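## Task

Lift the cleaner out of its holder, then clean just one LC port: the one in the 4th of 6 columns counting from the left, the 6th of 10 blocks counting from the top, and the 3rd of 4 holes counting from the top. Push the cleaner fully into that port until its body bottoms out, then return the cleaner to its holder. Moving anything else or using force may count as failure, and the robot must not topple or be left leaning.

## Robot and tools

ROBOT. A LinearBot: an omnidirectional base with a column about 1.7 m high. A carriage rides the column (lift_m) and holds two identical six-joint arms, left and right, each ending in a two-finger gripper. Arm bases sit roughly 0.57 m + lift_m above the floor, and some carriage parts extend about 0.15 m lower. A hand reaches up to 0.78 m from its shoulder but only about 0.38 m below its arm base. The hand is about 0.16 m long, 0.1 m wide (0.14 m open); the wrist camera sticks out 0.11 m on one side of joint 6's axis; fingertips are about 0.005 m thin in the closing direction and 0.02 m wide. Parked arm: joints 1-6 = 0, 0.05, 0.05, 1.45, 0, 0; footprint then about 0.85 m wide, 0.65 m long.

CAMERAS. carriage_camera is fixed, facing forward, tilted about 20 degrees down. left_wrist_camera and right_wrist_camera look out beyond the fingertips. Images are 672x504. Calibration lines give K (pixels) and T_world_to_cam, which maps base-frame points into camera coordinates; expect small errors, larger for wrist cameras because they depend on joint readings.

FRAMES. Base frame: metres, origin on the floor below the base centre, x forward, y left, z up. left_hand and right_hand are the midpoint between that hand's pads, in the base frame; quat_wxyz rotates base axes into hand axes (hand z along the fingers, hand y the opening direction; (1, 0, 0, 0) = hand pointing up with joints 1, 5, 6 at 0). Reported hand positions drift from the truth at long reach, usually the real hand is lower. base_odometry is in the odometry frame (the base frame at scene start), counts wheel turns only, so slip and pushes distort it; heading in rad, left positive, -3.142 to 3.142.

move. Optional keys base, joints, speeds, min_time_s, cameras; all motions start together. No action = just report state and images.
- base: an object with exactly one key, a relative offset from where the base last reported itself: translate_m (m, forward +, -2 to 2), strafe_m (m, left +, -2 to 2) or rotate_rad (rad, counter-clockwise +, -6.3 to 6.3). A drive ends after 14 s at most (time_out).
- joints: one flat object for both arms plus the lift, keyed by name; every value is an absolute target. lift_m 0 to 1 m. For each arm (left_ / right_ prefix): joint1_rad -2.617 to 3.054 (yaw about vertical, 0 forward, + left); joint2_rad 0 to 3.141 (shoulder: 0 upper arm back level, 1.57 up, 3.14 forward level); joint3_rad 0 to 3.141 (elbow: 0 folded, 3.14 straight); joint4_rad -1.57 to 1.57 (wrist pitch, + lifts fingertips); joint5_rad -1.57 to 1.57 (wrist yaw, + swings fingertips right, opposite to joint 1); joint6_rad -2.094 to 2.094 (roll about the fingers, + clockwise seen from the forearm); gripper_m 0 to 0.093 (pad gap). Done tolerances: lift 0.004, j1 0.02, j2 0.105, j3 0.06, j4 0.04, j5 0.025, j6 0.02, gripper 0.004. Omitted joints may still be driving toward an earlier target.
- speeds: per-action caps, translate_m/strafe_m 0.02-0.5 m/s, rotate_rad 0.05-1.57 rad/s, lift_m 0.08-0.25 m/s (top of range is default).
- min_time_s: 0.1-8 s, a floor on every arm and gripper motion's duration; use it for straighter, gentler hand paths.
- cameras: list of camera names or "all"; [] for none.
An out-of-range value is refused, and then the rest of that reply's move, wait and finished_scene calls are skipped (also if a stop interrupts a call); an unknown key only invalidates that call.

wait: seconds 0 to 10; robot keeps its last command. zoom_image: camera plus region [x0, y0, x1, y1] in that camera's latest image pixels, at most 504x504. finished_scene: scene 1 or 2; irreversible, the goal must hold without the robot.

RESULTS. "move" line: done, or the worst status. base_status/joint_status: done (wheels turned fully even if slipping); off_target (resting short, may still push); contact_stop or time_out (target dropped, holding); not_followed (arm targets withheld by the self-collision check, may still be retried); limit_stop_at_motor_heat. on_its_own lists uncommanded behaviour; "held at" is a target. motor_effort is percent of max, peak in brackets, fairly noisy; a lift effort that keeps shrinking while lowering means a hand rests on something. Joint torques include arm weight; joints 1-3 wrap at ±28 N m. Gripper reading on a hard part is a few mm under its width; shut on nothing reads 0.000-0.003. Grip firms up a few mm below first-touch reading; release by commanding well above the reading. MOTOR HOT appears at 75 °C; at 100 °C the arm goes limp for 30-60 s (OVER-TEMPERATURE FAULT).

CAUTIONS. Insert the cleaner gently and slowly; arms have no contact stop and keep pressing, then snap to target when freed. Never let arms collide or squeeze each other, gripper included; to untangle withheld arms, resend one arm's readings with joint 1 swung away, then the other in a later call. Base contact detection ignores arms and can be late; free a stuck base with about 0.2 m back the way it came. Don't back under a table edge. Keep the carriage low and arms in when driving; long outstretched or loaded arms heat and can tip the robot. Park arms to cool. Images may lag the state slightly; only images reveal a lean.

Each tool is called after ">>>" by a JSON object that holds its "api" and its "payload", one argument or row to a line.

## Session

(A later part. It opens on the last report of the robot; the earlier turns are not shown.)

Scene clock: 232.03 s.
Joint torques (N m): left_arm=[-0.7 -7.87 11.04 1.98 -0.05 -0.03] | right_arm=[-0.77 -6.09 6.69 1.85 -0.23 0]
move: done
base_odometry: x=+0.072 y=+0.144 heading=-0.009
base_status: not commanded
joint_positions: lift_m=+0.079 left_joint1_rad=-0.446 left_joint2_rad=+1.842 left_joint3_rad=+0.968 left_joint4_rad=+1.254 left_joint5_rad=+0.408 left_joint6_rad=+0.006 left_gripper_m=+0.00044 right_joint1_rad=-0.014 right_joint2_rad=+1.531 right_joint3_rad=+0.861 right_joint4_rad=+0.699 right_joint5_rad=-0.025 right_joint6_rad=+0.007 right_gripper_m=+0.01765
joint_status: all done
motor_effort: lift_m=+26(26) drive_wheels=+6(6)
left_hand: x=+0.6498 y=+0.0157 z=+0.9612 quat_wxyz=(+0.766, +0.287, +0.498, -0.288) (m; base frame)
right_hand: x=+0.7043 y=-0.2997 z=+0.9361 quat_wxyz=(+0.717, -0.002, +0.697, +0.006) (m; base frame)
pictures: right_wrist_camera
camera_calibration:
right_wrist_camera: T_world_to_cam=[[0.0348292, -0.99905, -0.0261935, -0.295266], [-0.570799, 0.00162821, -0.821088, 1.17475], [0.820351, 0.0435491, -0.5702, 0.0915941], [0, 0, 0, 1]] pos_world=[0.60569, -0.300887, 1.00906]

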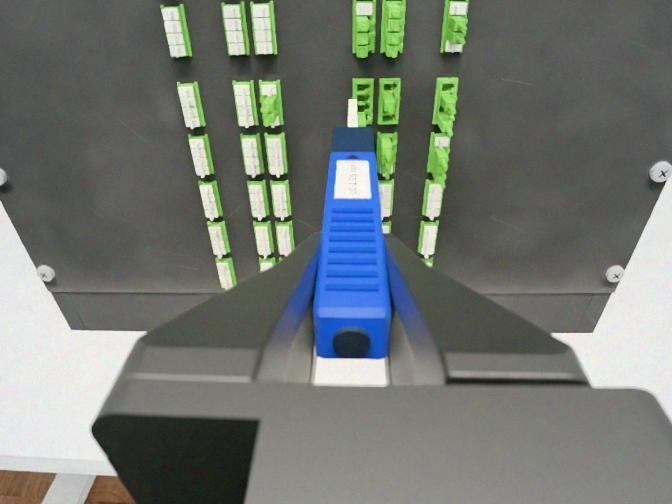

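>>> {"api": "move", "payload": {
  "joints": {"right_joint3_rad":0.9,"right_joint2_rad":1.49},
  "min_time_s": 0.8,
  "cameras": []
}}

>>> {"api": "move", "payload": {
  "base": {"strafe_m":-0.006},
  "speeds": {"strafe_m":0.04},
  "joints": {"right_joint3_rad":0.858,"right_joint2_rad":1.553,"right_joint4_rad":0.69},
  "min_time_s": 1.2,
  "cameras": ["right_wrist_camera"]
}}

>>> {"api": "zoom_image", "payload": {
  "camera": "right_wrist_camera",
  "region": [330, 70, 380, 120]
}}

Scene clock: 233.43 s.
Joint torques (N m): left_arm=[-1.03 -7.76 11.03 1.94 -0.05 -0.08] | right_arm=[-0.77 -10.04 9.26 1.89 -0.23 0.01]
move: done
base_odometry: x=+0.072 y=+0.144 heading=-0.009
base_status: not commanded
joint_positions: lift_m=+0.079 left_joint1_rad=-0.446 left_joint2_rad=+1.842 left_joint3_rad=+0.968 left_joint4_rad=+1.254 left_joint5_rad=+0.408 left_joint6_rad=+0.006 left_gripper_m=+0.00044 right_joint1_rad=-0.014 right_joint2_rad=+1.516 right_joint3_rad=+0.877 right_joint4_rad=+0.696 right_joint5_rad=-0.026 right_joint6_rad=+0.007 right_gripper_m=+0.01765
joint_status: all done
motor_effort: lift_m=+26(26) drive_wheels=+6(6)
left_hand: x=+0.6498 y=+0.0157 z=+0.9612 quat_wxyz=(+0.766, +0.287, +0.498, -0.288) (m; base frame)
right_hand: x=+0.7032 y=-0.2996 z=+0.9501 quat_wxyz=(+0.727, -0.002, +0.687, +0.006) (m; base frame)
pictures: none
No camera images: "cameras" was empty.

Scene clock: 234.93 s.
Joint torques (N m): left_arm=[-0.39 -7.62 10.95 1.92 0 -0.06] | right_arm=[-0.43 -6.34 6.69 1.93 -0.21 0]
move: done
base_odometry: x=+0.072 y=+0.139 heading=-0.008
base_status: done
joint_positions: lift_m=+0.079 left_joint1_rad=-0.450 left_joint2_rad=+1.842 left_joint3_rad=+0.969 left_joint4_rad=+1.254 left_joint5_rad=+0.407 left_joint6_rad=+0.006 left_gripper_m=+0.00044 right_joint1_rad=-0.018 right_joint2_rad=+1.541 right_joint3_rad=+0.863 right_joint4_rad=+0.693 right_joint5_rad=-0.027 right_joint6_rad=+0.007 right_gripper_m=+0.01764
joint_status: all done
motor_effort: lift_m=+26(26) drive_wheels=-6(11)
left_hand: x=+0.6490 y=+0.0143 z=+0.9613 quat_wxyz=(+0.766, +0.287, +0.497, -0.289) (m; base frame)
right_hand: x=+0.7062 y=-0.3011 z=+0.9314 quat_wxyz=(+0.713, -0.001, +0.701, +0.005) (m; base frame)
pictures: right_wrist_camera
camera_calibration:
right_wrist_camera: T_world_to_cam=[[0.0329401, -0.999099, -0.0267537, -0.295055], [-0.581143, 0.00263157, -0.813797, 1.17281], [0.813134, 0.0423543, -0.580533, 0.101835], [0, 0, 0, 1]] pos_world=[0.608483, -0.302189, 1.00565]

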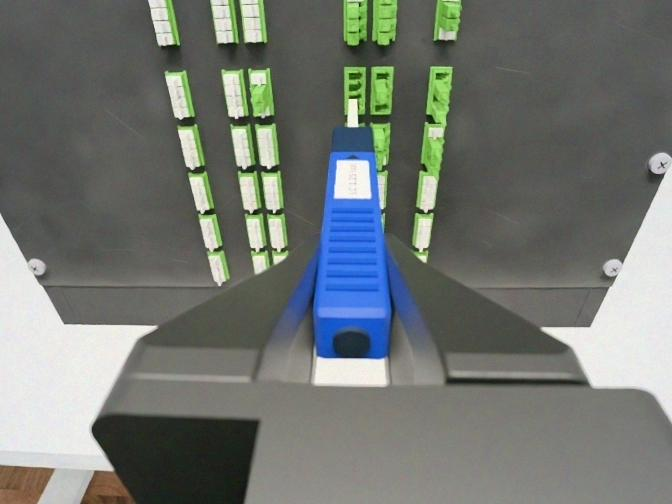

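Scaled by 10.080.

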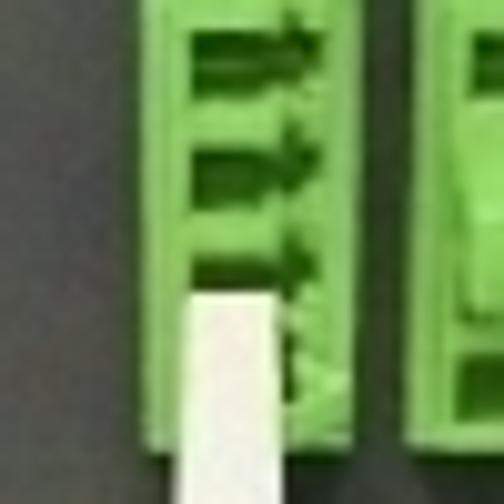

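>>> {"api": "move", "payload": {
  "base": {"strafe_m":-0.0011},
  "speeds": {"strafe_m":0.02},
  "joints": {"lift_m":0.0767},
  "cameras": []
}}

>>> {"api": "wait", "payload": {
  "seconds": 0.4,
  "cameras": ["right_wrist_camera"]
}}

>>> {"api": "zoom_image", "payload": {
  "camera": "right_wrist_camera",
  "region": [330, 70, 380, 120]
}}

Scene clock: 236.03 s.
Joint torques (N m): left_arm=[-0.24 -7.84 10.81 2.04 -0.02 -0.08] | right_arm=[-0.49 -6.45 6.86 1.92 -0.18 0]
move: done
base_odometry: x=+0.072 y=+0.138 heading=-0.007
base_status: done
joint_positions: lift_m=+0.077 left_joint1_rad=-0.450 left_joint2_rad=+1.844 left_joint3_rad=+0.971 left_joint4_rad=+1.252 left_joint5_rad=+0.407 left_joint6_rad=+0.006 left_gripper_m=+0.00044 right_joint1_rad=-0.018 right_joint2_rad=+1.541 right_joint3_rad=+0.862 right_joint4_rad=+0.694 right_joint5_rad=-0.029 right_joint6_rad=+0.007 right_gripper_m=+0.01764
joint_status: all done
motor_effort: lift_m=+26(27) drive_wheels=+6(9)
left_hand: x=+0.6495 y=+0.0141 z=+0.9593 quat_wxyz=(+0.766, +0.287, +0.498, -0.289) (m; base frame)
right_hand: x=+0.7061 y=-0.3007 z=+0.9286 quat_wxyz=(+0.712, -0.002, +0.702, +0.006) (m; base frame)
pictures: none
No camera images: "cameras" was empty.

Scene clock: 236.43 s.
Joint torques (N m): left_arm=[-0.76 -8.12 10.78 1.98 0 -0.09] | right_arm=[-0.42 -6.48 6.8 1.92 -0.2 0.01]
base_odometry: x=+0.072 y=+0.138 heading=-0.007
base_status: done
joint_positions: lift_m=+0.077 left_joint1_rad=-0.450 left_joint2_rad=+1.844 left_joint3_rad=+0.971 left_joint4_rad=+1.252 left_joint5_rad=+0.407 left_joint6_rad=+0.006 left_gripper_m=+0.00044 right_joint1_rad=-0.018 right_joint2_rad=+1.541 right_joint3_rad=+0.862 right_joint4_rad=+0.694 right_joint5_rad=-0.029 right_joint6_rad=+0.007 right_gripper_m=+0.01764
joint_status: all done
motor_effort: lift_m=+26(27) drive_wheels=+6(9)
left_hand: x=+0.6495 y=+0.0141 z=+0.9593 quat_wxyz=(+0.766, +0.287, +0.498, -0.289) (m; base frame)
right_hand: x=+0.7061 y=-0.3007 z=+0.9286 quat_wxyz=(+0.712, -0.002, +0.702, +0.006) (m; base frame)
wait: 0.40 s; at rest by 0.27 s
pictures: right_wrist_camera
camera_calibration:
right_wrist_camera: T_world_to_cam=[[0.0351901, -0.99902, -0.0268543, -0.296174], [-0.582656, 0.00132252, -0.812718, 1.17025], [0.811957, 0.0442465, -0.582038, 0.102952], [0, 0, 0, 1]] pos_world=[0.608681, -0.301987, 1.00305]

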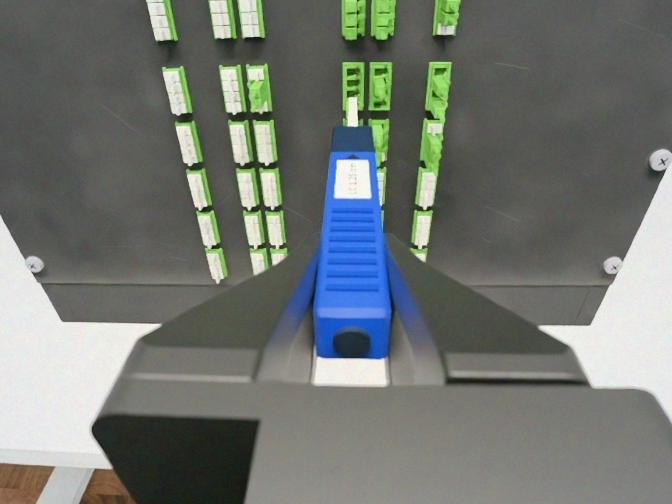

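Scaled by 10.080.

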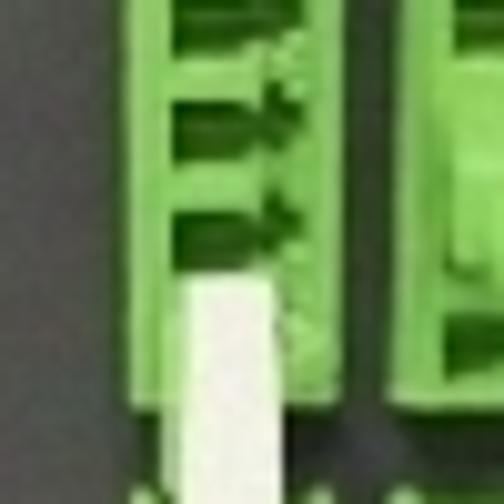

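>>> {"api": "move", "payload": {
  "base": {"translate_m":0.006},
  "speeds": {"translate_m":0.02},
  "cameras": []
}}

>>> {"api": "wait", "payload": {
  "seconds": 0.4,
  "cameras": ["right_wrist_camera","left_wrist_camera"]
}}

>>> {"api": "zoom_image", "payload": {
  "camera": "right_wrist_camera",
  "region": [330, 70, 380, 120]
}}

>>> {"api": "zoom_image", "payload": {
  "camera": "left_wrist_camera",
  "region": [395, 170, 475, 240]
}}

Scene clock: 237.43 s.
Joint torques (N m): left_arm=[-0.27 -8.23 10.61 2.03 -0.03 -0.1] | right_arm=[-0.43 -6.45 6.69 1.93 -0.19 0]
move: done
base_odometry: x=+0.078 y=+0.138 heading=-0.007
base_status: done
joint_positions: lift_m=+0.077 left_joint1_rad=-0.450 left_joint2_rad=+1.844 left_joint3_rad=+0.971 left_joint4_rad=+1.250 left_joint5_rad=+0.407 left_joint6_rad=+0.006 left_gripper_m=+0.00044 right_joint1_rad=-0.018 right_joint2_rad=+1.541 right_joint3_rad=+0.862 right_joint4_rad=+0.694 right_joint5_rad=-0.029 right_joint6_rad=+0.007 right_gripper_m=+0.01764
joint_status: not commanded
motor_effort: lift_m=+26(27) drive_wheels=+2(14)
left_hand: x=+0.6498 y=+0.0140 z=+0.9588 quat_wxyz=(+0.765, +0.287, +0.499, -0.289) (m; base frame)
right_hand: x=+0.7061 y=-0.3007 z=+0.9286 quat_wxyz=(+0.712, -0.002, +0.702, +0.006) (m; base frame)
pictures: none
No camera images: "cameras" was empty.

Scene clock: 237.83 s.
Joint torques (N m): left_arm=[-0.57 -7.92 10.62 2.02 -0.02 -0.07] | right_arm=[-0.44 -6.43 6.83 1.92 -0.18 0]
base_odometry: x=+0.078 y=+0.138 heading=-0.007
base_status: done
joint_positions: lift_m=+0.077 left_joint1_rad=-0.450 left_joint2_rad=+1.844 left_joint3_rad=+0.971 left_joint4_rad=+1.250 left_joint5_rad=+0.407 left_joint6_rad=+0.006 left_gripper_m=+0.00044 right_joint1_rad=-0.018 right_joint2_rad=+1.541 right_joint3_rad=+0.862 right_joint4_rad=+0.694 right_joint5_rad=-0.029 right_joint6_rad=+0.007 right_gripper_m=+0.01764
joint_status: not commanded
motor_effort: lift_m=+26(27) drive_wheels=+2(14)
left_hand: x=+0.6498 y=+0.0140 z=+0.9588 quat_wxyz=(+0.765, +0.287, +0.499, -0.289) (m; base frame)
right_hand: x=+0.7061 y=-0.3007 z=+0.9286 quat_wxyz=(+0.712, -0.002, +0.702, +0.006) (m; base frame)
wait: 0.40 s; at rest by 0.27 s
pictures: left_wrist_camera, right_wrist_camera
camera_calibration:
left_wrist_camera: T_world_to_cam=[[-0.731715, -0.662845, -0.158841, 0.632699], [-0.0518842, 0.286526, -0.956667, 0.959111], [0.679633, -0.691766, -0.244046, -0.0766037], [0, 0, 0, 1]] pos_world=[0.564781, 0.0915793, 0.999353]
right_wrist_camera: T_world_to_cam=[[0.0351901, -0.99902, -0.0268543, -0.296174], [-0.582656, 0.00132252, -0.812718, 1.17025], [0.811957, 0.0442465, -0.582038, 0.102952], [0, 0, 0, 1]] pos_world=[0.608681, -0.301987, 1.00305]

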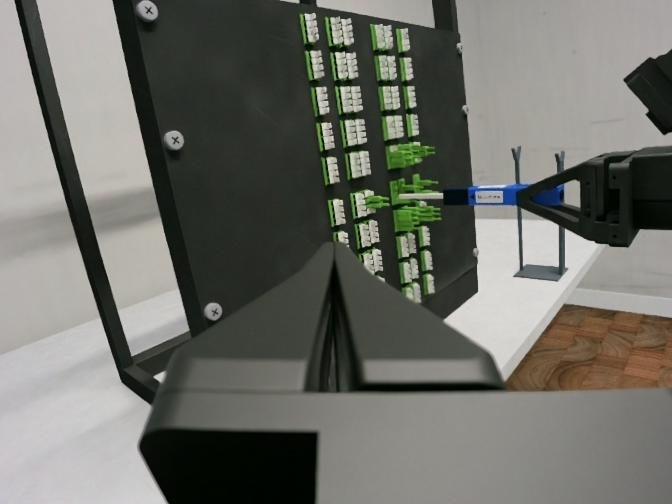

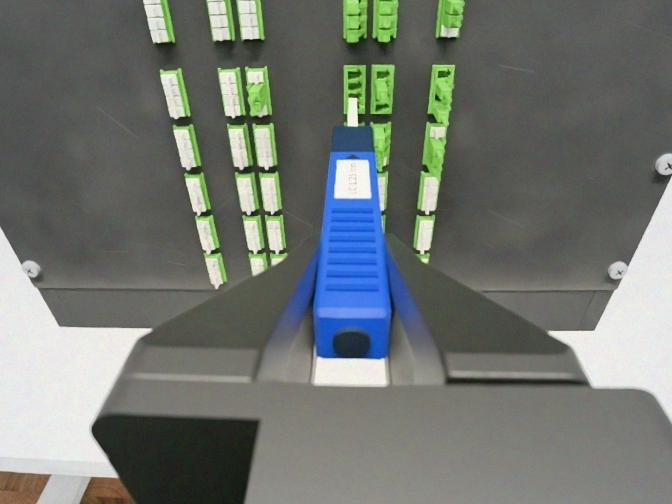

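Scaled by 10.080.

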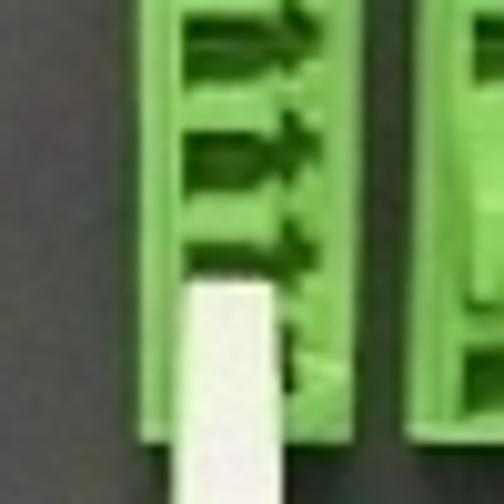

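Scaled by 6.300.

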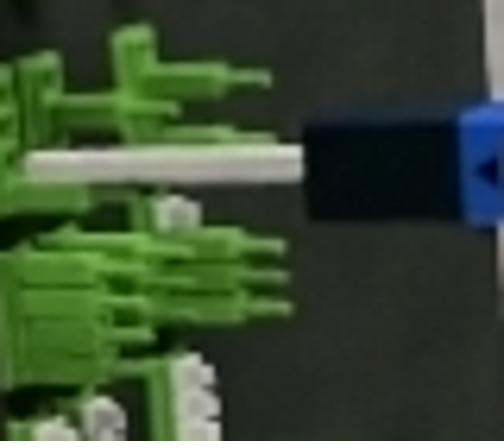

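>>> {"api": "move", "payload": {
  "base": {"strafe_m":-0.0008},
  "speeds": {"strafe_m":0.02},
  "cameras": []
}}

>>> {"api": "move", "payload": {
  "base": {"translate_m":0.003},
  "speeds": {"translate_m":0.02},
  "cameras": []
}}

>>> {"api": "wait", "payload": {
  "seconds": 0.4,
  "cameras": ["right_wrist_camera"]
}}

>>> {"api": "zoom_image", "payload": {
  "camera": "right_wrist_camera",
  "region": [330, 70, 380, 120]
}}

Scene clock: 238.63 s.
Joint torques (N m): left_arm=[-0.4 -7.9 10.76 2 -0.05 -0.11] | right_arm=[-0.5 -6.46 6.78 1.92 -0.18 0.01]
move: done
base_odometry: x=+0.078 y=+0.137 heading=-0.006
base_status: done
joint_positions: lift_m=+0.077 left_joint1_rad=-0.450 left_joint2_rad=+1.844 left_joint3_rad=+0.971 left_joint4_rad=+1.250 left_joint5_rad=+0.407 left_joint6_rad=+0.006 left_gripper_m=+0.00044 right_joint1_rad=-0.018 right_joint2_rad=+1.541 right_joint3_rad=+0.862 right_joint4_rad=+0.694 right_joint5_rad=-0.030 right_joint6_rad=+0.007 right_gripper_m=+0.01764
joint_status: not commanded
motor_effort: lift_m=+26(27) drive_wheels=+5(8)
left_hand: x=+0.6498 y=+0.0140 z=+0.9588 quat_wxyz=(+0.765, +0.287, +0.499, -0.289) (m; base frame)
right_hand: x=+0.7061 y=-0.3006 z=+0.9286 quat_wxyz=(+0.712, -0.002, +0.702, +0.006) (m; base frame)
pictures: none
No camera images: "cameras" was empty.

Scene clock: 239.23 s.
Joint torques (N m): left_arm=[-0.5 -7.97 10.82 2.03 -0.05 -0.11] | right_arm=[-0.42 -6.39 6.76 1.9 -0.18 0.01]
move: done
base_odometry: x=+0.081 y=+0.138 heading=-0.006
base_status: done
joint_positions: lift_m=+0.077 left_joint1_rad=-0.450 left_joint2_rad=+1.844 left_joint3_rad=+0.971 left_joint4_rad=+1.249 left_joint5_rad=+0.407 left_joint6_rad=+0.006 left_gripper_m=+0.00044 right_joint1_rad=-0.018 right_joint2_rad=+1.541 right_joint3_rad=+0.862 right_joint4_rad=+0.694 right_joint5_rad=-0.030 right_joint6_rad=+0.007 right_gripper_m=+0.01764
joint_status: not commanded
motor_effort: lift_m=+27(27) drive_wheels=+2(8)
left_hand: x=+0.6499 y=+0.0139 z=+0.9586 quat_wxyz=(+0.765, +0.287, +0.499, -0.289) (m; base frame)
right_hand: x=+0.7061 y=-0.3006 z=+0.9287 quat_wxyz=(+0.712, -0.002, +0.702, +0.006) (m; base frame)
pictures: none
No camera images: "cameras" was empty.

Scene clock: 239.63 s.
Joint torques (N m): left_arm=[-0.54 -7.99 10.37 2.08 -0.04 -0.14] | right_arm=[-0.4 -6.5 6.78 1.91 -0.18 0]
base_odometry: x=+0.081 y=+0.138 heading=-0.006
base_status: done
joint_positions: lift_m=+0.077 left_joint1_rad=-0.450 left_joint2_rad=+1.844 left_joint3_rad=+0.971 left_joint4_rad=+1.249 left_joint5_rad=+0.407 left_joint6_rad=+0.006 left_gripper_m=+0.00044 right_joint1_rad=-0.018 right_joint2_rad=+1.541 right_joint3_rad=+0.862 right_joint4_rad=+0.694 right_joint5_rad=-0.030 right_joint6_rad=+0.007 right_gripper_m=+0.01764
joint_status: not commanded
motor_effort: lift_m=+26(27) drive_wheels=+2(8)
left_hand: x=+0.6499 y=+0.0139 z=+0.9586 quat_wxyz=(+0.765, +0.287, +0.499, -0.289) (m; base frame)
right_hand: x=+0.7061 y=-0.3006 z=+0.9287 quat_wxyz=(+0.712, -0.002, +0.702, +0.006) (m; base frame)
wait: 0.40 s; at rest by 0.27 s
pictures: right_wrist_camera
camera_calibration:
right_wrist_camera: T_world_to_cam=[[0.0356215, -0.999007, -0.0267639, -0.296519], [-0.58235, 0.00101421, -0.812938, 1.17013], [0.812157, 0.044544, -0.581735, 0.102697], [0, 0, 0, 1]] pos_world=[0.608582, -0.301986, 1.00305]

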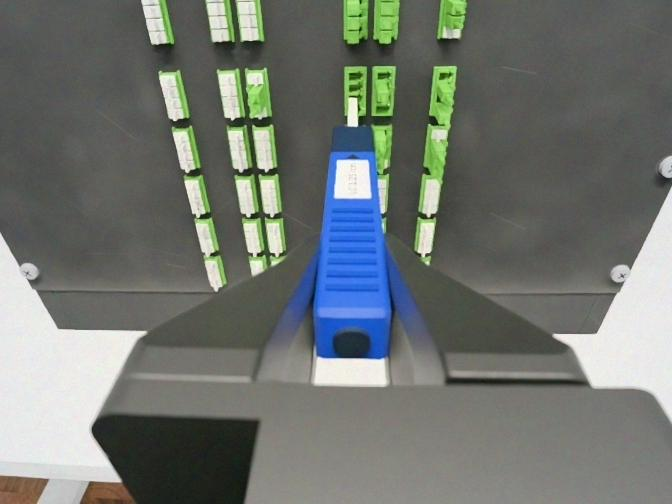

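Scaled by 10.080.

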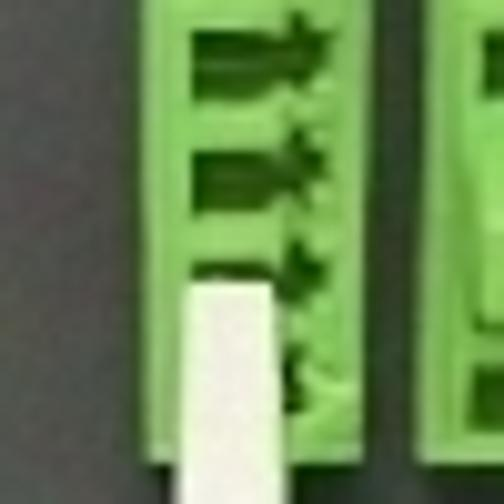

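>>> {"api": "move", "payload": {
  "base": {"strafe_m":-0.001},
  "speeds": {"strafe_m":0.02},
  "cameras": []
}}

>>> {"api": "wait", "payload": {
  "seconds": 0.4,
  "cameras": ["right_wrist_camera"]
}}

>>> {"api": "zoom_image", "payload": {
  "camera": "right_wrist_camera",
  "region": [330, 70, 380, 120]
}}

Scene clock: 240.43 s.
Joint torques (N m): left_arm=[-0.42 -7.86 10.73 2.03 -0.07 -0.09] | right_arm=[-0.51 -6.45 6.83 1.91 -0.18 0]
move: done
base_odometry: x=+0.081 y=+0.137 heading=-0.006
base_status: done
joint_positions: lift_m=+0.077 left_joint1_rad=-0.450 left_joint2_rad=+1.844 left_joint3_rad=+0.971 left_joint4_rad=+1.249 left_joint5_rad=+0.407 left_joint6_rad=+0.006 left_gripper_m=+0.00044 right_joint1_rad=-0.018 right_joint2_rad=+1.541 right_joint3_rad=+0.862 right_joint4_rad=+0.694 right_joint5_rad=-0.030 right_joint6_rad=+0.007 right_gripper_m=+0.01764
joint_status: not commanded
motor_effort: lift_m=+26(27) drive_wheels=+6(6)
left_hand: x=+0.6499 y=+0.0140 z=+0.9586 quat_wxyz=(+0.765, +0.287, +0.499, -0.289) (m; base frame)
right_hand: x=+0.7061 y=-0.3005 z=+0.9287 quat_wxyz=(+0.712, -0.002, +0.702, +0.007) (m; base frame)
pictures: none
No camera images: "cameras" was empty.

Scene clock: 240.83 s.
Joint torques (N m): left_arm=[-0.65 -8.09 10.55 2.02 -0.07 -0.07] | right_arm=[-0.42 -6.48 6.8 1.91 -0.18 0]
base_odometry: x=+0.081 y=+0.137 heading=-0.006
base_status: done
joint_positions: lift_m=+0.077 left_joint1_rad=-0.450 left_joint2_rad=+1.844 left_joint3_rad=+0.971 left_joint4_rad=+1.249 left_joint5_rad=+0.407 left_joint6_rad=+0.006 left_gripper_m=+0.00044 right_joint1_rad=-0.018 right_joint2_rad=+1.541 right_joint3_rad=+0.862 right_joint4_rad=+0.694 right_joint5_rad=-0.030 right_joint6_rad=+0.007 right_gripper_m=+0.01764
joint_status: not commanded
motor_effort: lift_m=+26(27) drive_wheels=+5(6)
left_hand: x=+0.6499 y=+0.0140 z=+0.9586 quat_wxyz=(+0.765, +0.287, +0.499, -0.289) (m; base frame)
right_hand: x=+0.7061 y=-0.3005 z=+0.9287 quat_wxyz=(+0.712, -0.002, +0.702, +0.007) (m; base frame)
wait: 0.40 s; at rest by 0.27 s
pictures: right_wrist_camera
camera_calibration:
right_wrist_camera: T_world_to_cam=[[0.0359839, -0.998994, -0.0267767, -0.296723], [-0.582389, 0.000811232, -0.81291, 1.17007], [0.812114, 0.0448461, -0.581773, 0.102853], [0, 0, 0, 1]] pos_world=[0.608581, -0.301986, 1.00305]

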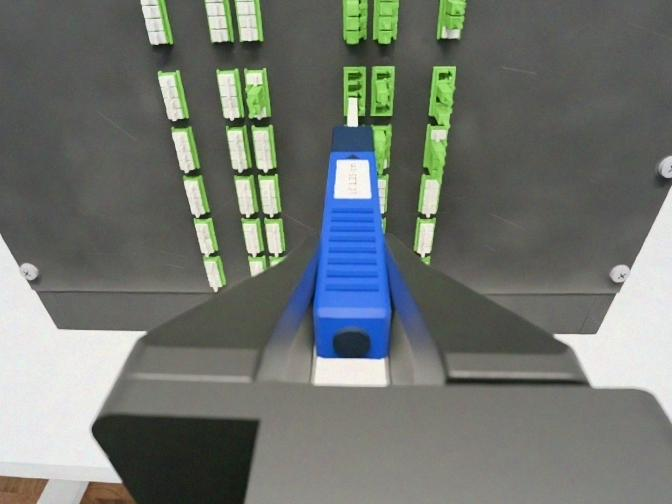

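Scaled by 10.080.

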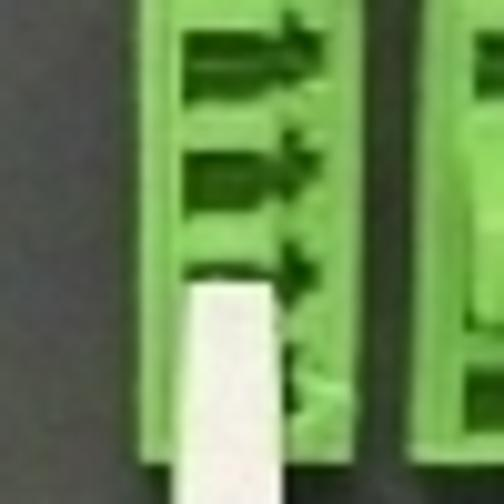

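>>> {"api": "move", "payload": {
  "base": {"translate_m":0.006},
  "speeds": {"translate_m":0.02},
  "cameras": []
}}

>>> {"api": "wait", "payload": {
  "seconds": 0.3,
  "cameras": ["right_wrist_camera"]
}}

>>> {"api": "zoom_image", "payload": {
  "camera": "right_wrist_camera",
  "region": [330, 70, 380, 120]
}}

>>> {"api": "move", "payload": {
  "base": {"translate_m":0.006},
  "speeds": {"translate_m":0.02},
  "cameras": []
}}

>>> {"api": "wait", "payload": {
  "seconds": 0.3,
  "cameras": ["right_wrist_camera","left_wrist_camera"]
}}

>>> {"api": "zoom_image", "payload": {
  "camera": "right_wrist_camera",
  "region": [330, 70, 380, 120]
}}

>>> {"api": "zoom_image", "payload": {
  "camera": "left_wrist_camera",
  "region": [380, 165, 460, 235]
}}

Scene clock: 241.87 s.
Joint torques (N m): left_arm=[-0.47 -8.06 10.62 2.05 -0.07 -0.09] | right_arm=[-0.44 -6.49 6.82 1.93 -0.18 0]
move: done
base_odometry: x=+0.087 y=+0.137 heading=-0.006
base_status: done
joint_positions: lift_m=+0.077 left_joint1_rad=-0.450 left_joint2_rad=+1.845 left_joint3_rad=+0.971 left_joint4_rad=+1.248 left_joint5_rad=+0.407 left_joint6_rad=+0.006 left_gripper_m=+0.00044 right_joint1_rad=-0.018 right_joint2_rad=+1.541 right_joint3_rad=+0.862 right_joint4_rad=+0.694 right_joint5_rad=-0.031 right_joint6_rad=+0.007 right_gripper_m=+0.01764
joint_status: not commanded
motor_effort: lift_m=+26(27) drive_wheels=+2(14)
left_hand: x=+0.6501 y=+0.0139 z=+0.9582 quat_wxyz=(+0.765, +0.287, +0.500, -0.289) (m; base frame)
right_hand: x=+0.7061 y=-0.3004 z=+0.9286 quat_wxyz=(+0.712, -0.002, +0.702, +0.007) (m; base frame)
pictures: none
No camera images: "cameras" was empty.

Scene clock: 242.17 s.
Joint torques (N m): left_arm=[-0.53 -7.87 10.56 2.04 -0.07 -0.11] | right_arm=[-0.5 -6.46 6.87 1.91 -0.17 -0.01]
base_odometry: x=+0.087 y=+0.137 heading=-0.006
base_status: done
joint_positions: lift_m=+0.077 left_joint1_rad=-0.450 left_joint2_rad=+1.845 left_joint3_rad=+0.971 left_joint4_rad=+1.248 left_joint5_rad=+0.407 left_joint6_rad=+0.006 left_gripper_m=+0.00044 right_joint1_rad=-0.018 right_joint2_rad=+1.541 right_joint3_rad=+0.862 right_joint4_rad=+0.694 right_joint5_rad=-0.031 right_joint6_rad=+0.007 right_gripper_m=+0.01764
joint_status: not commanded
motor_effort: lift_m=+27(27) drive_wheels=+2(14)
left_hand: x=+0.6501 y=+0.0139 z=+0.9582 quat_wxyz=(+0.765, +0.287, +0.500, -0.289) (m; base frame)
right_hand: x=+0.7061 y=-0.3004 z=+0.9286 quat_wxyz=(+0.712, -0.002, +0.702, +0.007) (m; base frame)
wait: 0.30 s; at rest by 0.27 s
pictures: right_wrist_camera
camera_calibration:
right_wrist_camera: T_world_to_cam=[[0.0367033, -0.998967, -0.0267953, -0.297036], [-0.582372, 0.000408002, -0.812922, 1.16986], [0.812094, 0.0454418, -0.581755, 0.102965], [0, 0, 0, 1]] pos_world=[0.608581, -0.301885, 1.00295]

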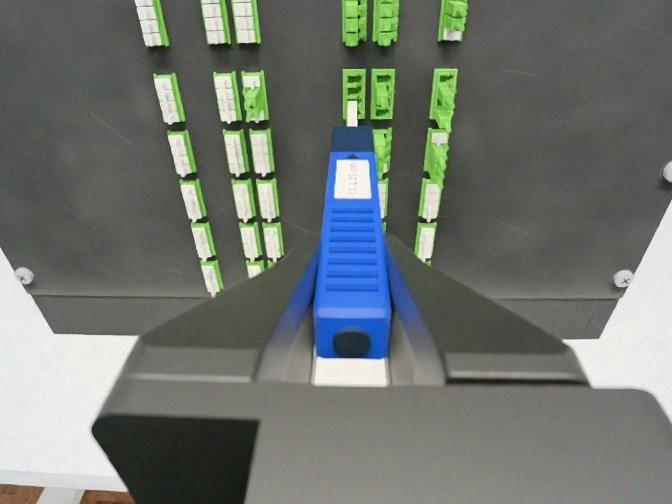

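Scaled by 10.080.

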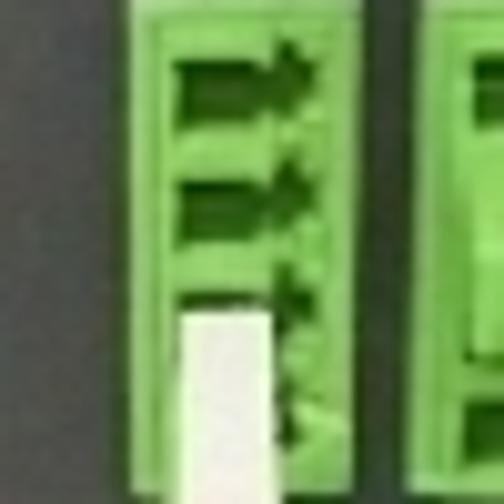

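Scene clock: 242.93 s.
Joint torques (N m): left_arm=[-0.49 -8.14 10.63 2.03 0.02 -0.12] | right_arm=[-0.42 -5.81 7.76 1.84 -0.17 0.01]
move: done
base_odometry: x=+0.093 y=+0.137 heading=-0.006
base_status: done
joint_positions: lift_m=+0.077 left_joint1_rad=-0.450 left_joint2_rad=+1.846 left_joint3_rad=+0.971 left_joint4_rad=+1.247 left_joint5_rad=+0.407 left_joint6_rad=+0.006 left_gripper_m=+0.00044 right_joint1_rad=-0.018 right_joint2_rad=+1.536 right_joint3_rad=+0.850 right_joint4_rad=+0.701 right_joint5_rad=-0.032 right_joint6_rad=+0.007 right_gripper_m=+0.01764
joint_status: not commanded
motor_effort: lift_m=+27(27) drive_wheels=+5(13)
left_hand: x=+0.6503 y=+0.0138 z=+0.9576 quat_wxyz=(+0.764, +0.287, +0.500, -0.289) (m; base frame)
right_hand: x=+0.7040 y=-0.3002 z=+0.9275 quat_wxyz=(+0.712, -0.003, +0.702, +0.007) (m; base frame)
pictures: none
No camera images: "cameras" was empty.

Scene clock: 243.23 s.
Joint torques (N m): left_arm=[-0.55 -8.01 10.7 2.07 -0.02 -0.09] | right_arm=[-0.42 -5.81 7.83 1.84 -0.15 0]
base_odometry: x=+0.093 y=+0.137 heading=-0.006
base_status: done
joint_positions: lift_m=+0.077 left_joint1_rad=-0.450 left_joint2_rad=+1.846 left_joint3_rad=+0.971 left_joint4_rad=+1.247 left_joint5_rad=+0.407 left_joint6_rad=+0.006 left_gripper_m=+0.00044 right_joint1_rad=-0.018 right_joint2_rad=+1.536 right_joint3_rad=+0.850 right_joint4_rad=+0.701 right_joint5_rad=-0.032 right_joint6_rad=+0.007 right_gripper_m=+0.01764
joint_status: not commanded
motor_effort: lift_m=+26(27) drive_wheels=+5(13)
left_hand: x=+0.6503 y=+0.0138 z=+0.9576 quat_wxyz=(+0.764, +0.287, +0.500, -0.289) (m; base frame)
right_hand: x=+0.7040 y=-0.3002 z=+0.9275 quat_wxyz=(+0.712, -0.003, +0.702, +0.007) (m; base frame)
wait: 0.30 s; at rest by 0.27 s
pictures: left_wrist_camera, right_wrist_camera
camera_calibration:
left_wrist_camera: T_world_to_cam=[[-0.73208, -0.662812, -0.157287, 0.631484], [-0.0553687, 0.288021, -0.956022, 0.959747], [0.678965, -0.691176, -0.247554, -0.0735741], [0, 0, 0, 1]] pos_world=[0.565391, 0.0912749, 0.99865]
right_wrist_camera: T_world_to_cam=[[0.0375013, -0.99894, -0.0267043, -0.297451], [-0.581763, -0.00009682, -0.813358, 1.1676], [0.812493, 0.0460376, -0.58115, 0.103438], [0, 0, 0, 1]] pos_world=[0.606381, -0.301784, 1.00185]

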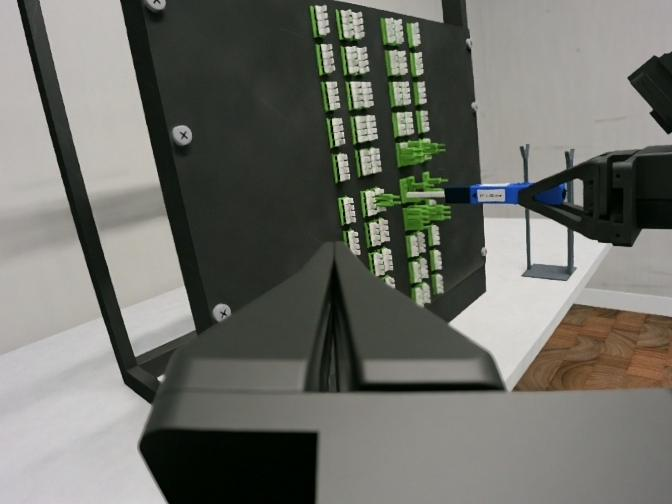

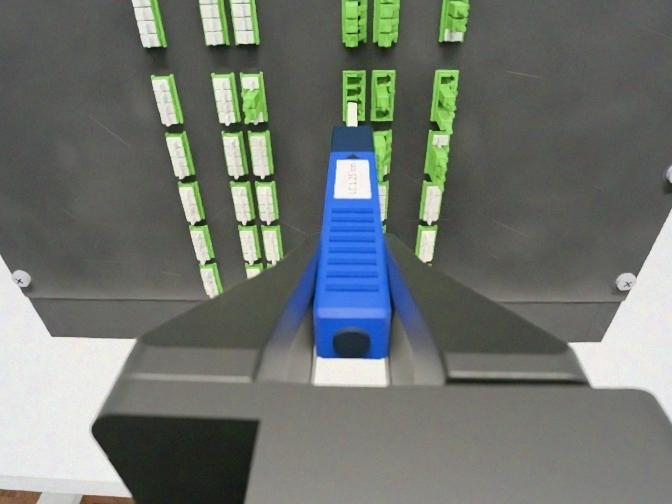

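Scaled by 10.080.

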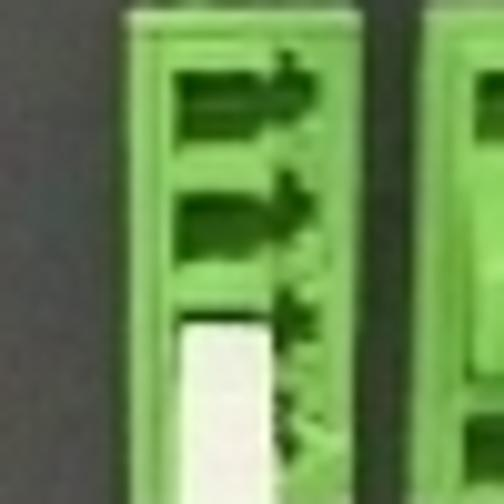

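Scaled by 6.300.

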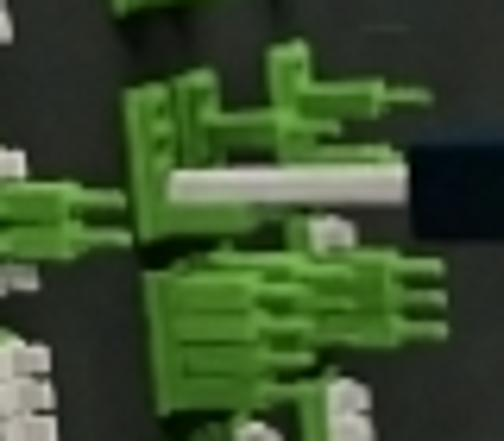

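>>> {"api": "move", "payload": {
  "base": {"translate_m":0.008},
  "speeds": {"translate_m":0.02},
  "cameras": ["right_wrist_camera","left_wrist_camera"]
}}

>>> {"api": "zoom_image", "payload": {
  "camera": "right_wrist_camera",
  "region": [300, 60, 400, 160]
}}

>>> {"api": "zoom_image", "payload": {
  "camera": "left_wrist_camera",
  "region": [380, 165, 460, 235]
}}

>>> {"api": "move", "payload": {
  "base": {"translate_m":0.005},
  "speeds": {"translate_m":0.02},
  "cameras": ["right_wrist_camera","left_wrist_camera"]
}}

>>> {"api": "zoom_image", "payload": {
  "camera": "right_wrist_camera",
  "region": [300, 60, 400, 160]
}}

>>> {"api": "zoom_image", "payload": {
  "camera": "left_wrist_camera",
  "region": [380, 165, 460, 235]
}}

Scene clock: 244.60 s.
Joint torques (N m): left_arm=[-0.38 -7.99 10.62 2.11 -0.05 -0.08] | right_arm=[-0.43 -2.96 9.51 1.86 -0.15 0]
move: done
base_odometry: x=+0.101 y=+0.137 heading=-0.007
base_status: done
joint_positions: lift_m=+0.077 left_joint1_rad=-0.450 left_joint2_rad=+1.846 left_joint3_rad=+0.971 left_joint4_rad=+1.246 left_joint5_rad=+0.407 left_joint6_rad=+0.006 left_gripper_m=+0.00044 right_joint1_rad=-0.018 right_joint2_rad=+1.510 right_joint3_rad=+0.831 right_joint4_rad=+0.699 right_joint5_rad=-0.032 right_joint6_rad=+0.007 right_gripper_m=+0.01764
joint_status: not commanded
motor_effort: lift_m=+26(27) drive_wheels=+10(17)
left_hand: x=+0.6503 y=+0.0138 z=+0.9575 quat_wxyz=(+0.764, +0.287, +0.501, -0.289) (m; base frame)
right_hand: x=+0.6979 y=-0.3001 z=+0.9299 quat_wxyz=(+0.714, -0.003, +0.700, +0.007) (m; base frame)
pictures: left_wrist_camera, right_wrist_camera
camera_calibration:
left_wrist_camera: T_world_to_cam=[[-0.73219, -0.662769, -0.156955, 0.631269], [-0.0560696, 0.288314, -0.955893, 0.959898], [0.678788, -0.691095, -0.248262, -0.0728693], [0, 0, 0, 1]] pos_world=[0.565493, 0.0912741, 0.998549]
right_wrist_camera: T_world_to_cam=[[0.0380534, -0.998926, -0.0264443, -0.297648], [-0.577699, -0.000398696, -0.81625, 1.16581], [0.815362, 0.0463379, -0.577094, 0.104036], [0, 0, 0, 1]] pos_world=[0.599984, -0.301684, 1.00376]

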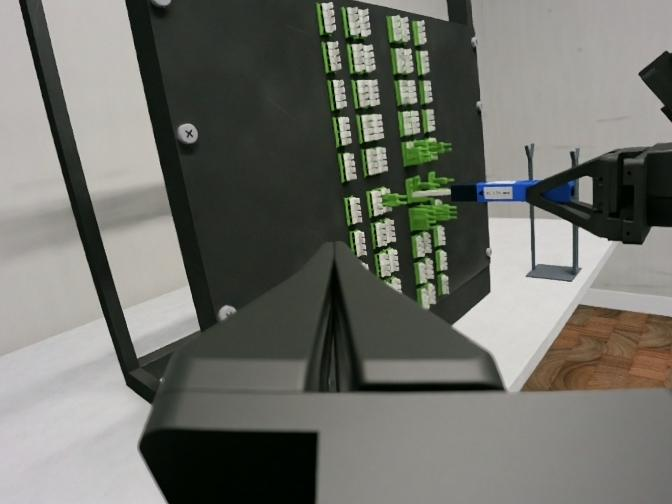

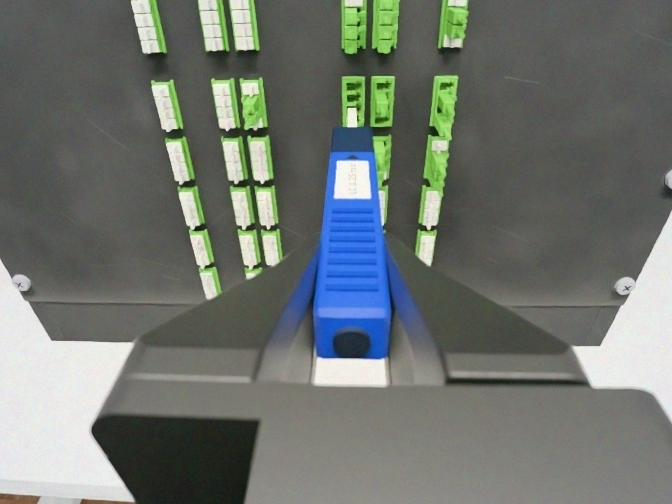

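Scaled by 5.040.

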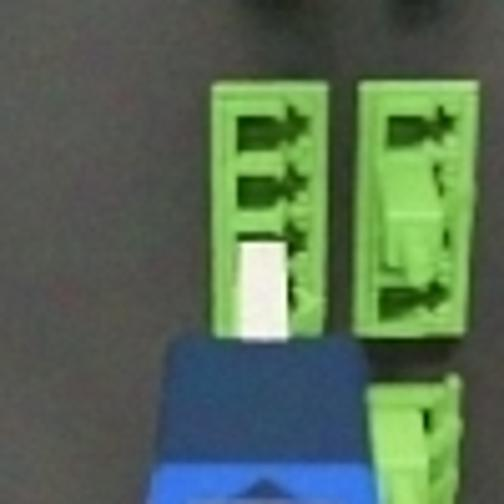

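Scaled by 6.300.

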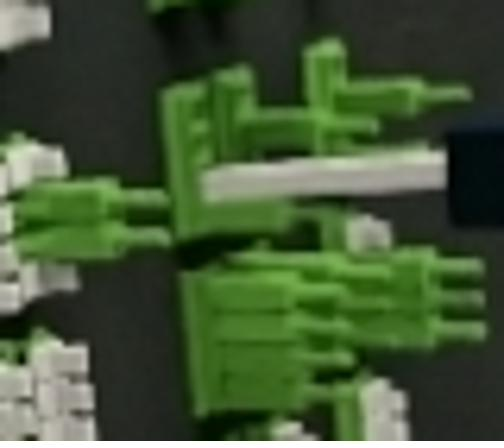

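Scene clock: 245.33 s.
Joint torques (N m): left_arm=[-0.36 -7.98 10.77 2.13 -0.02 -0.11] | right_arm=[-0.51 -1.22 10.35 1.92 -0.14 0.01]
move: done
base_odometry: x=+0.106 y=+0.137 heading=-0.007
base_status: done
joint_positions: lift_m=+0.077 left_joint1_rad=-0.450 left_joint2_rad=+1.846 left_joint3_rad=+0.971 left_joint4_rad=+1.245 left_joint5_rad=+0.407 left_joint6_rad=+0.006 left_gripper_m=+0.00044 right_joint1_rad=-0.018 right_joint2_rad=+1.493 right_joint3_rad=+0.823 right_joint4_rad=+0.693 right_joint5_rad=-0.033 right_joint6_rad=+0.007 right_gripper_m=+0.01764
joint_status: not commanded
motor_effort: lift_m=+26(27) drive_wheels=+13(23)
left_hand: x=+0.6504 y=+0.0138 z=+0.9573 quat_wxyz=(+0.764, +0.287, +0.501, -0.289) (m; base frame)
right_hand: x=+0.6944 y=-0.2998 z=+0.9320 quat_wxyz=(+0.715, -0.003, +0.699, +0.008) (m; base frame)
pictures: left_wrist_camera, right_wrist_camera
camera_calibration:
left_wrist_camera: T_world_to_cam=[[-0.732306, -0.6627, -0.156705, 0.631071], [-0.0567068, 0.288664, -0.95575, 0.960022], [0.678611, -0.691015, -0.24897, -0.0722331], [0, 0, 0, 1]] pos_world=[0.565595, 0.0911732, 0.998448]
right_wrist_camera: T_world_to_cam=[[0.0392429, -0.998883, -0.0263082, -0.298089], [-0.576192, -0.00111064, -0.817313, 1.16518], [0.816371, 0.0472324, -0.575593, 0.106299], [0, 0, 0, 1]] pos_world=[0.596285, -0.301483, 1.00566]

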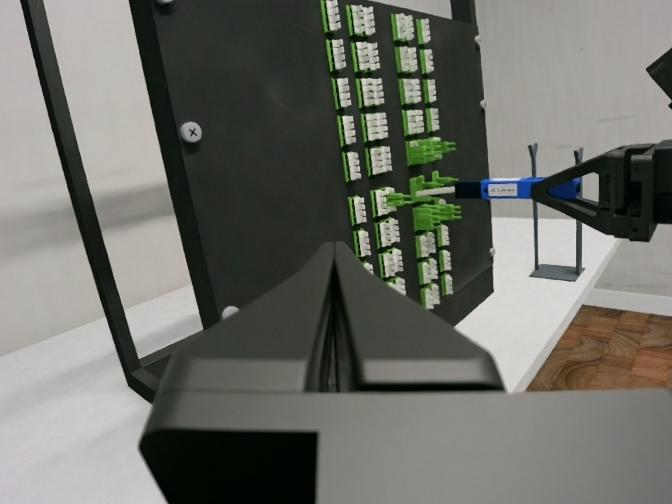

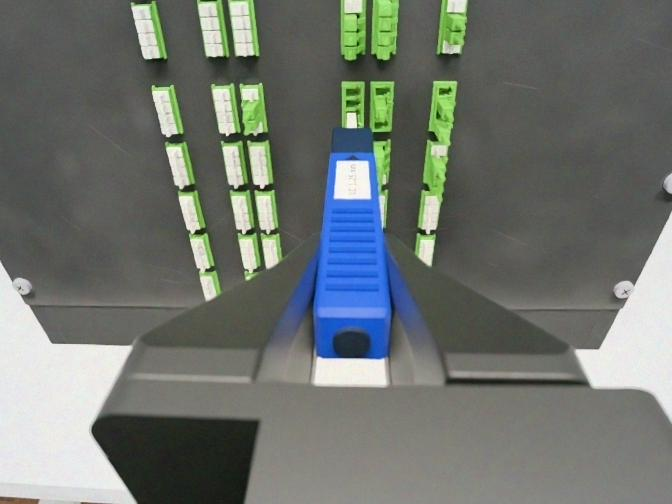

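Scaled by 5.040.

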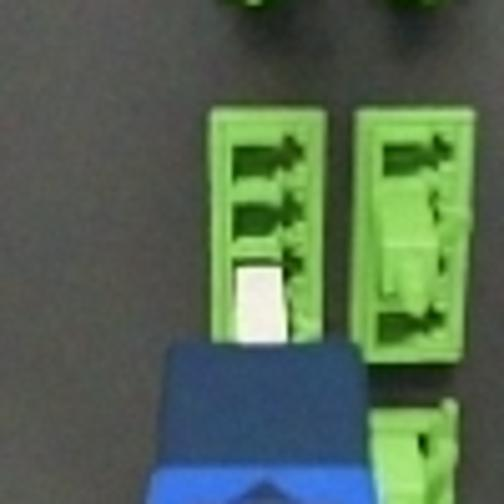

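Scaled by 6.300.

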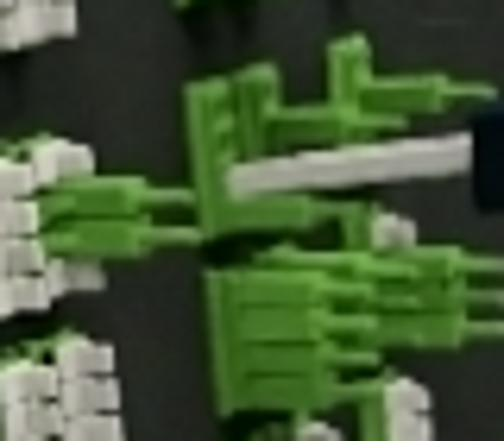

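>>> {"api": "move", "payload": {
  "joints": {"lift_m":0.0730,"right_joint4_rad":0.665},
  "min_time_s": 1,
  "speeds": {"lift_m":0.08},
  "cameras": ["right_wrist_camera","left_wrist_camera"]
}}

>>> {"api": "zoom_image", "payload": {
  "camera": "right_wrist_camera",
  "region": [300, 60, 400, 160]
}}

>>> {"api": "zoom_image", "payload": {
  "camera": "left_wrist_camera",
  "region": [380, 165, 460, 235]
}}

Scene clock: 247.53 s.
Joint torques (N m): left_arm=[-0.42 -8.31 10.37 2.08 0.03 -0.09] | right_arm=[-0.44 -1.05 10.54 1.66 -0.14 0]
move: done
base_odometry: x=+0.106 y=+0.137 heading=-0.007
base_status: not commanded
joint_positions: lift_m=+0.073 left_joint1_rad=-0.450 left_joint2_rad=+1.848 left_joint3_rad=+0.974 left_joint4_rad=+1.244 left_joint5_rad=+0.407 left_joint6_rad=+0.006 left_gripper_m=+0.00044 right_joint1_rad=-0.018 right_joint2_rad=+1.492 right_joint3_rad=+0.821 right_joint4_rad=+0.694 right_joint5_rad=-0.033 right_joint6_rad=+0.007 right_gripper_m=+0.01764
joint_status: all done
motor_effort: lift_m=+27(29) drive_wheels=+12(13)
left_hand: x=+0.6511 y=+0.0134 z=+0.9531 quat_wxyz=(+0.763, +0.287, +0.501, -0.289) (m; base frame)
right_hand: x=+0.6940 y=-0.2998 z=+0.9279 quat_wxyz=(+0.715, -0.003, +0.699, +0.008) (m; base frame)
pictures: left_wrist_camera, right_wrist_camera
camera_calibration:
left_wrist_camera: T_world_to_cam=[[-0.732443, -0.662647, -0.156292, 0.63042], [-0.0576549, 0.289106, -0.955559, 0.956632], [0.678383, -0.690881, -0.249958, -0.0728147], [0, 0, 0, 1]] pos_world=[0.566297, 0.090872, 0.994447]
right_wrist_camera: T_world_to_cam=[[0.0392429, -0.998883, -0.0263082, -0.298181], [-0.576192, -0.00111064, -0.817313, 1.1616], [0.816371, 0.0472324, -0.575593, 0.104266], [0, 0, 0, 1]] pos_world=[0.595885, -0.301483, 1.00156]

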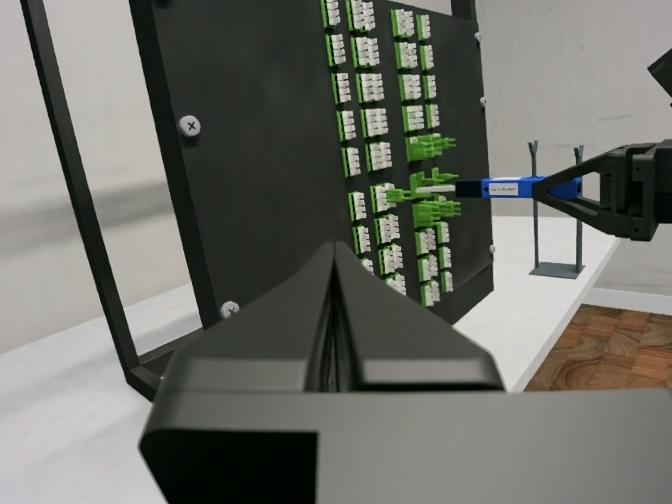

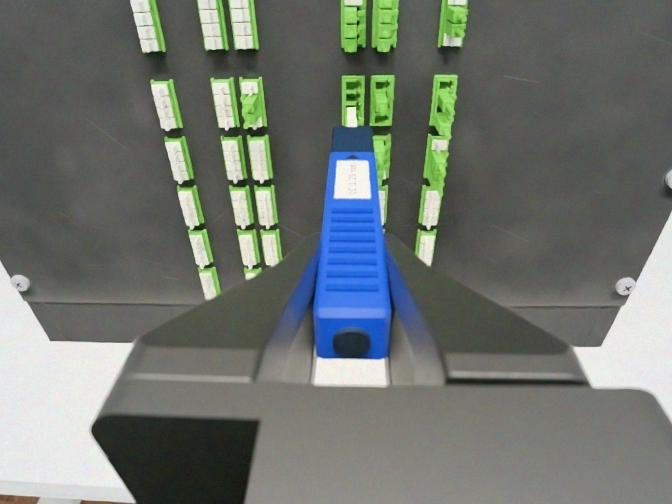

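Scaled by 5.040.

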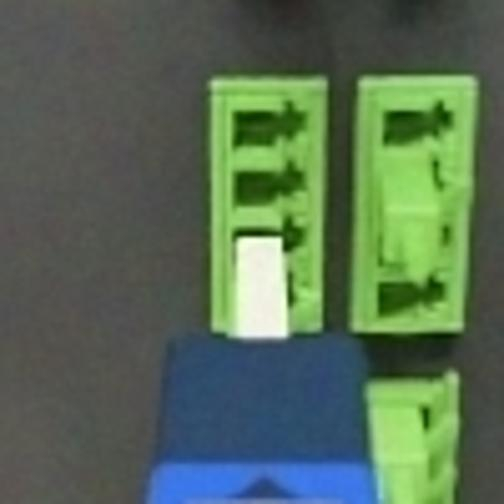

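Scaled by 6.300.

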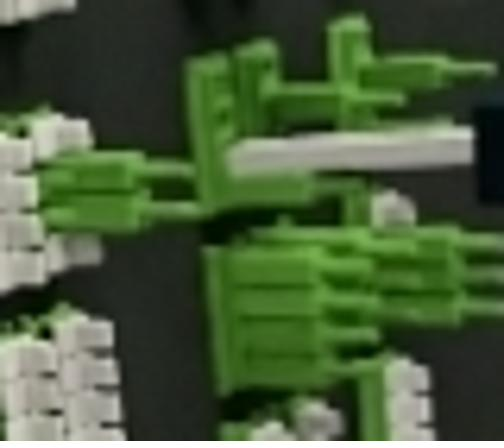

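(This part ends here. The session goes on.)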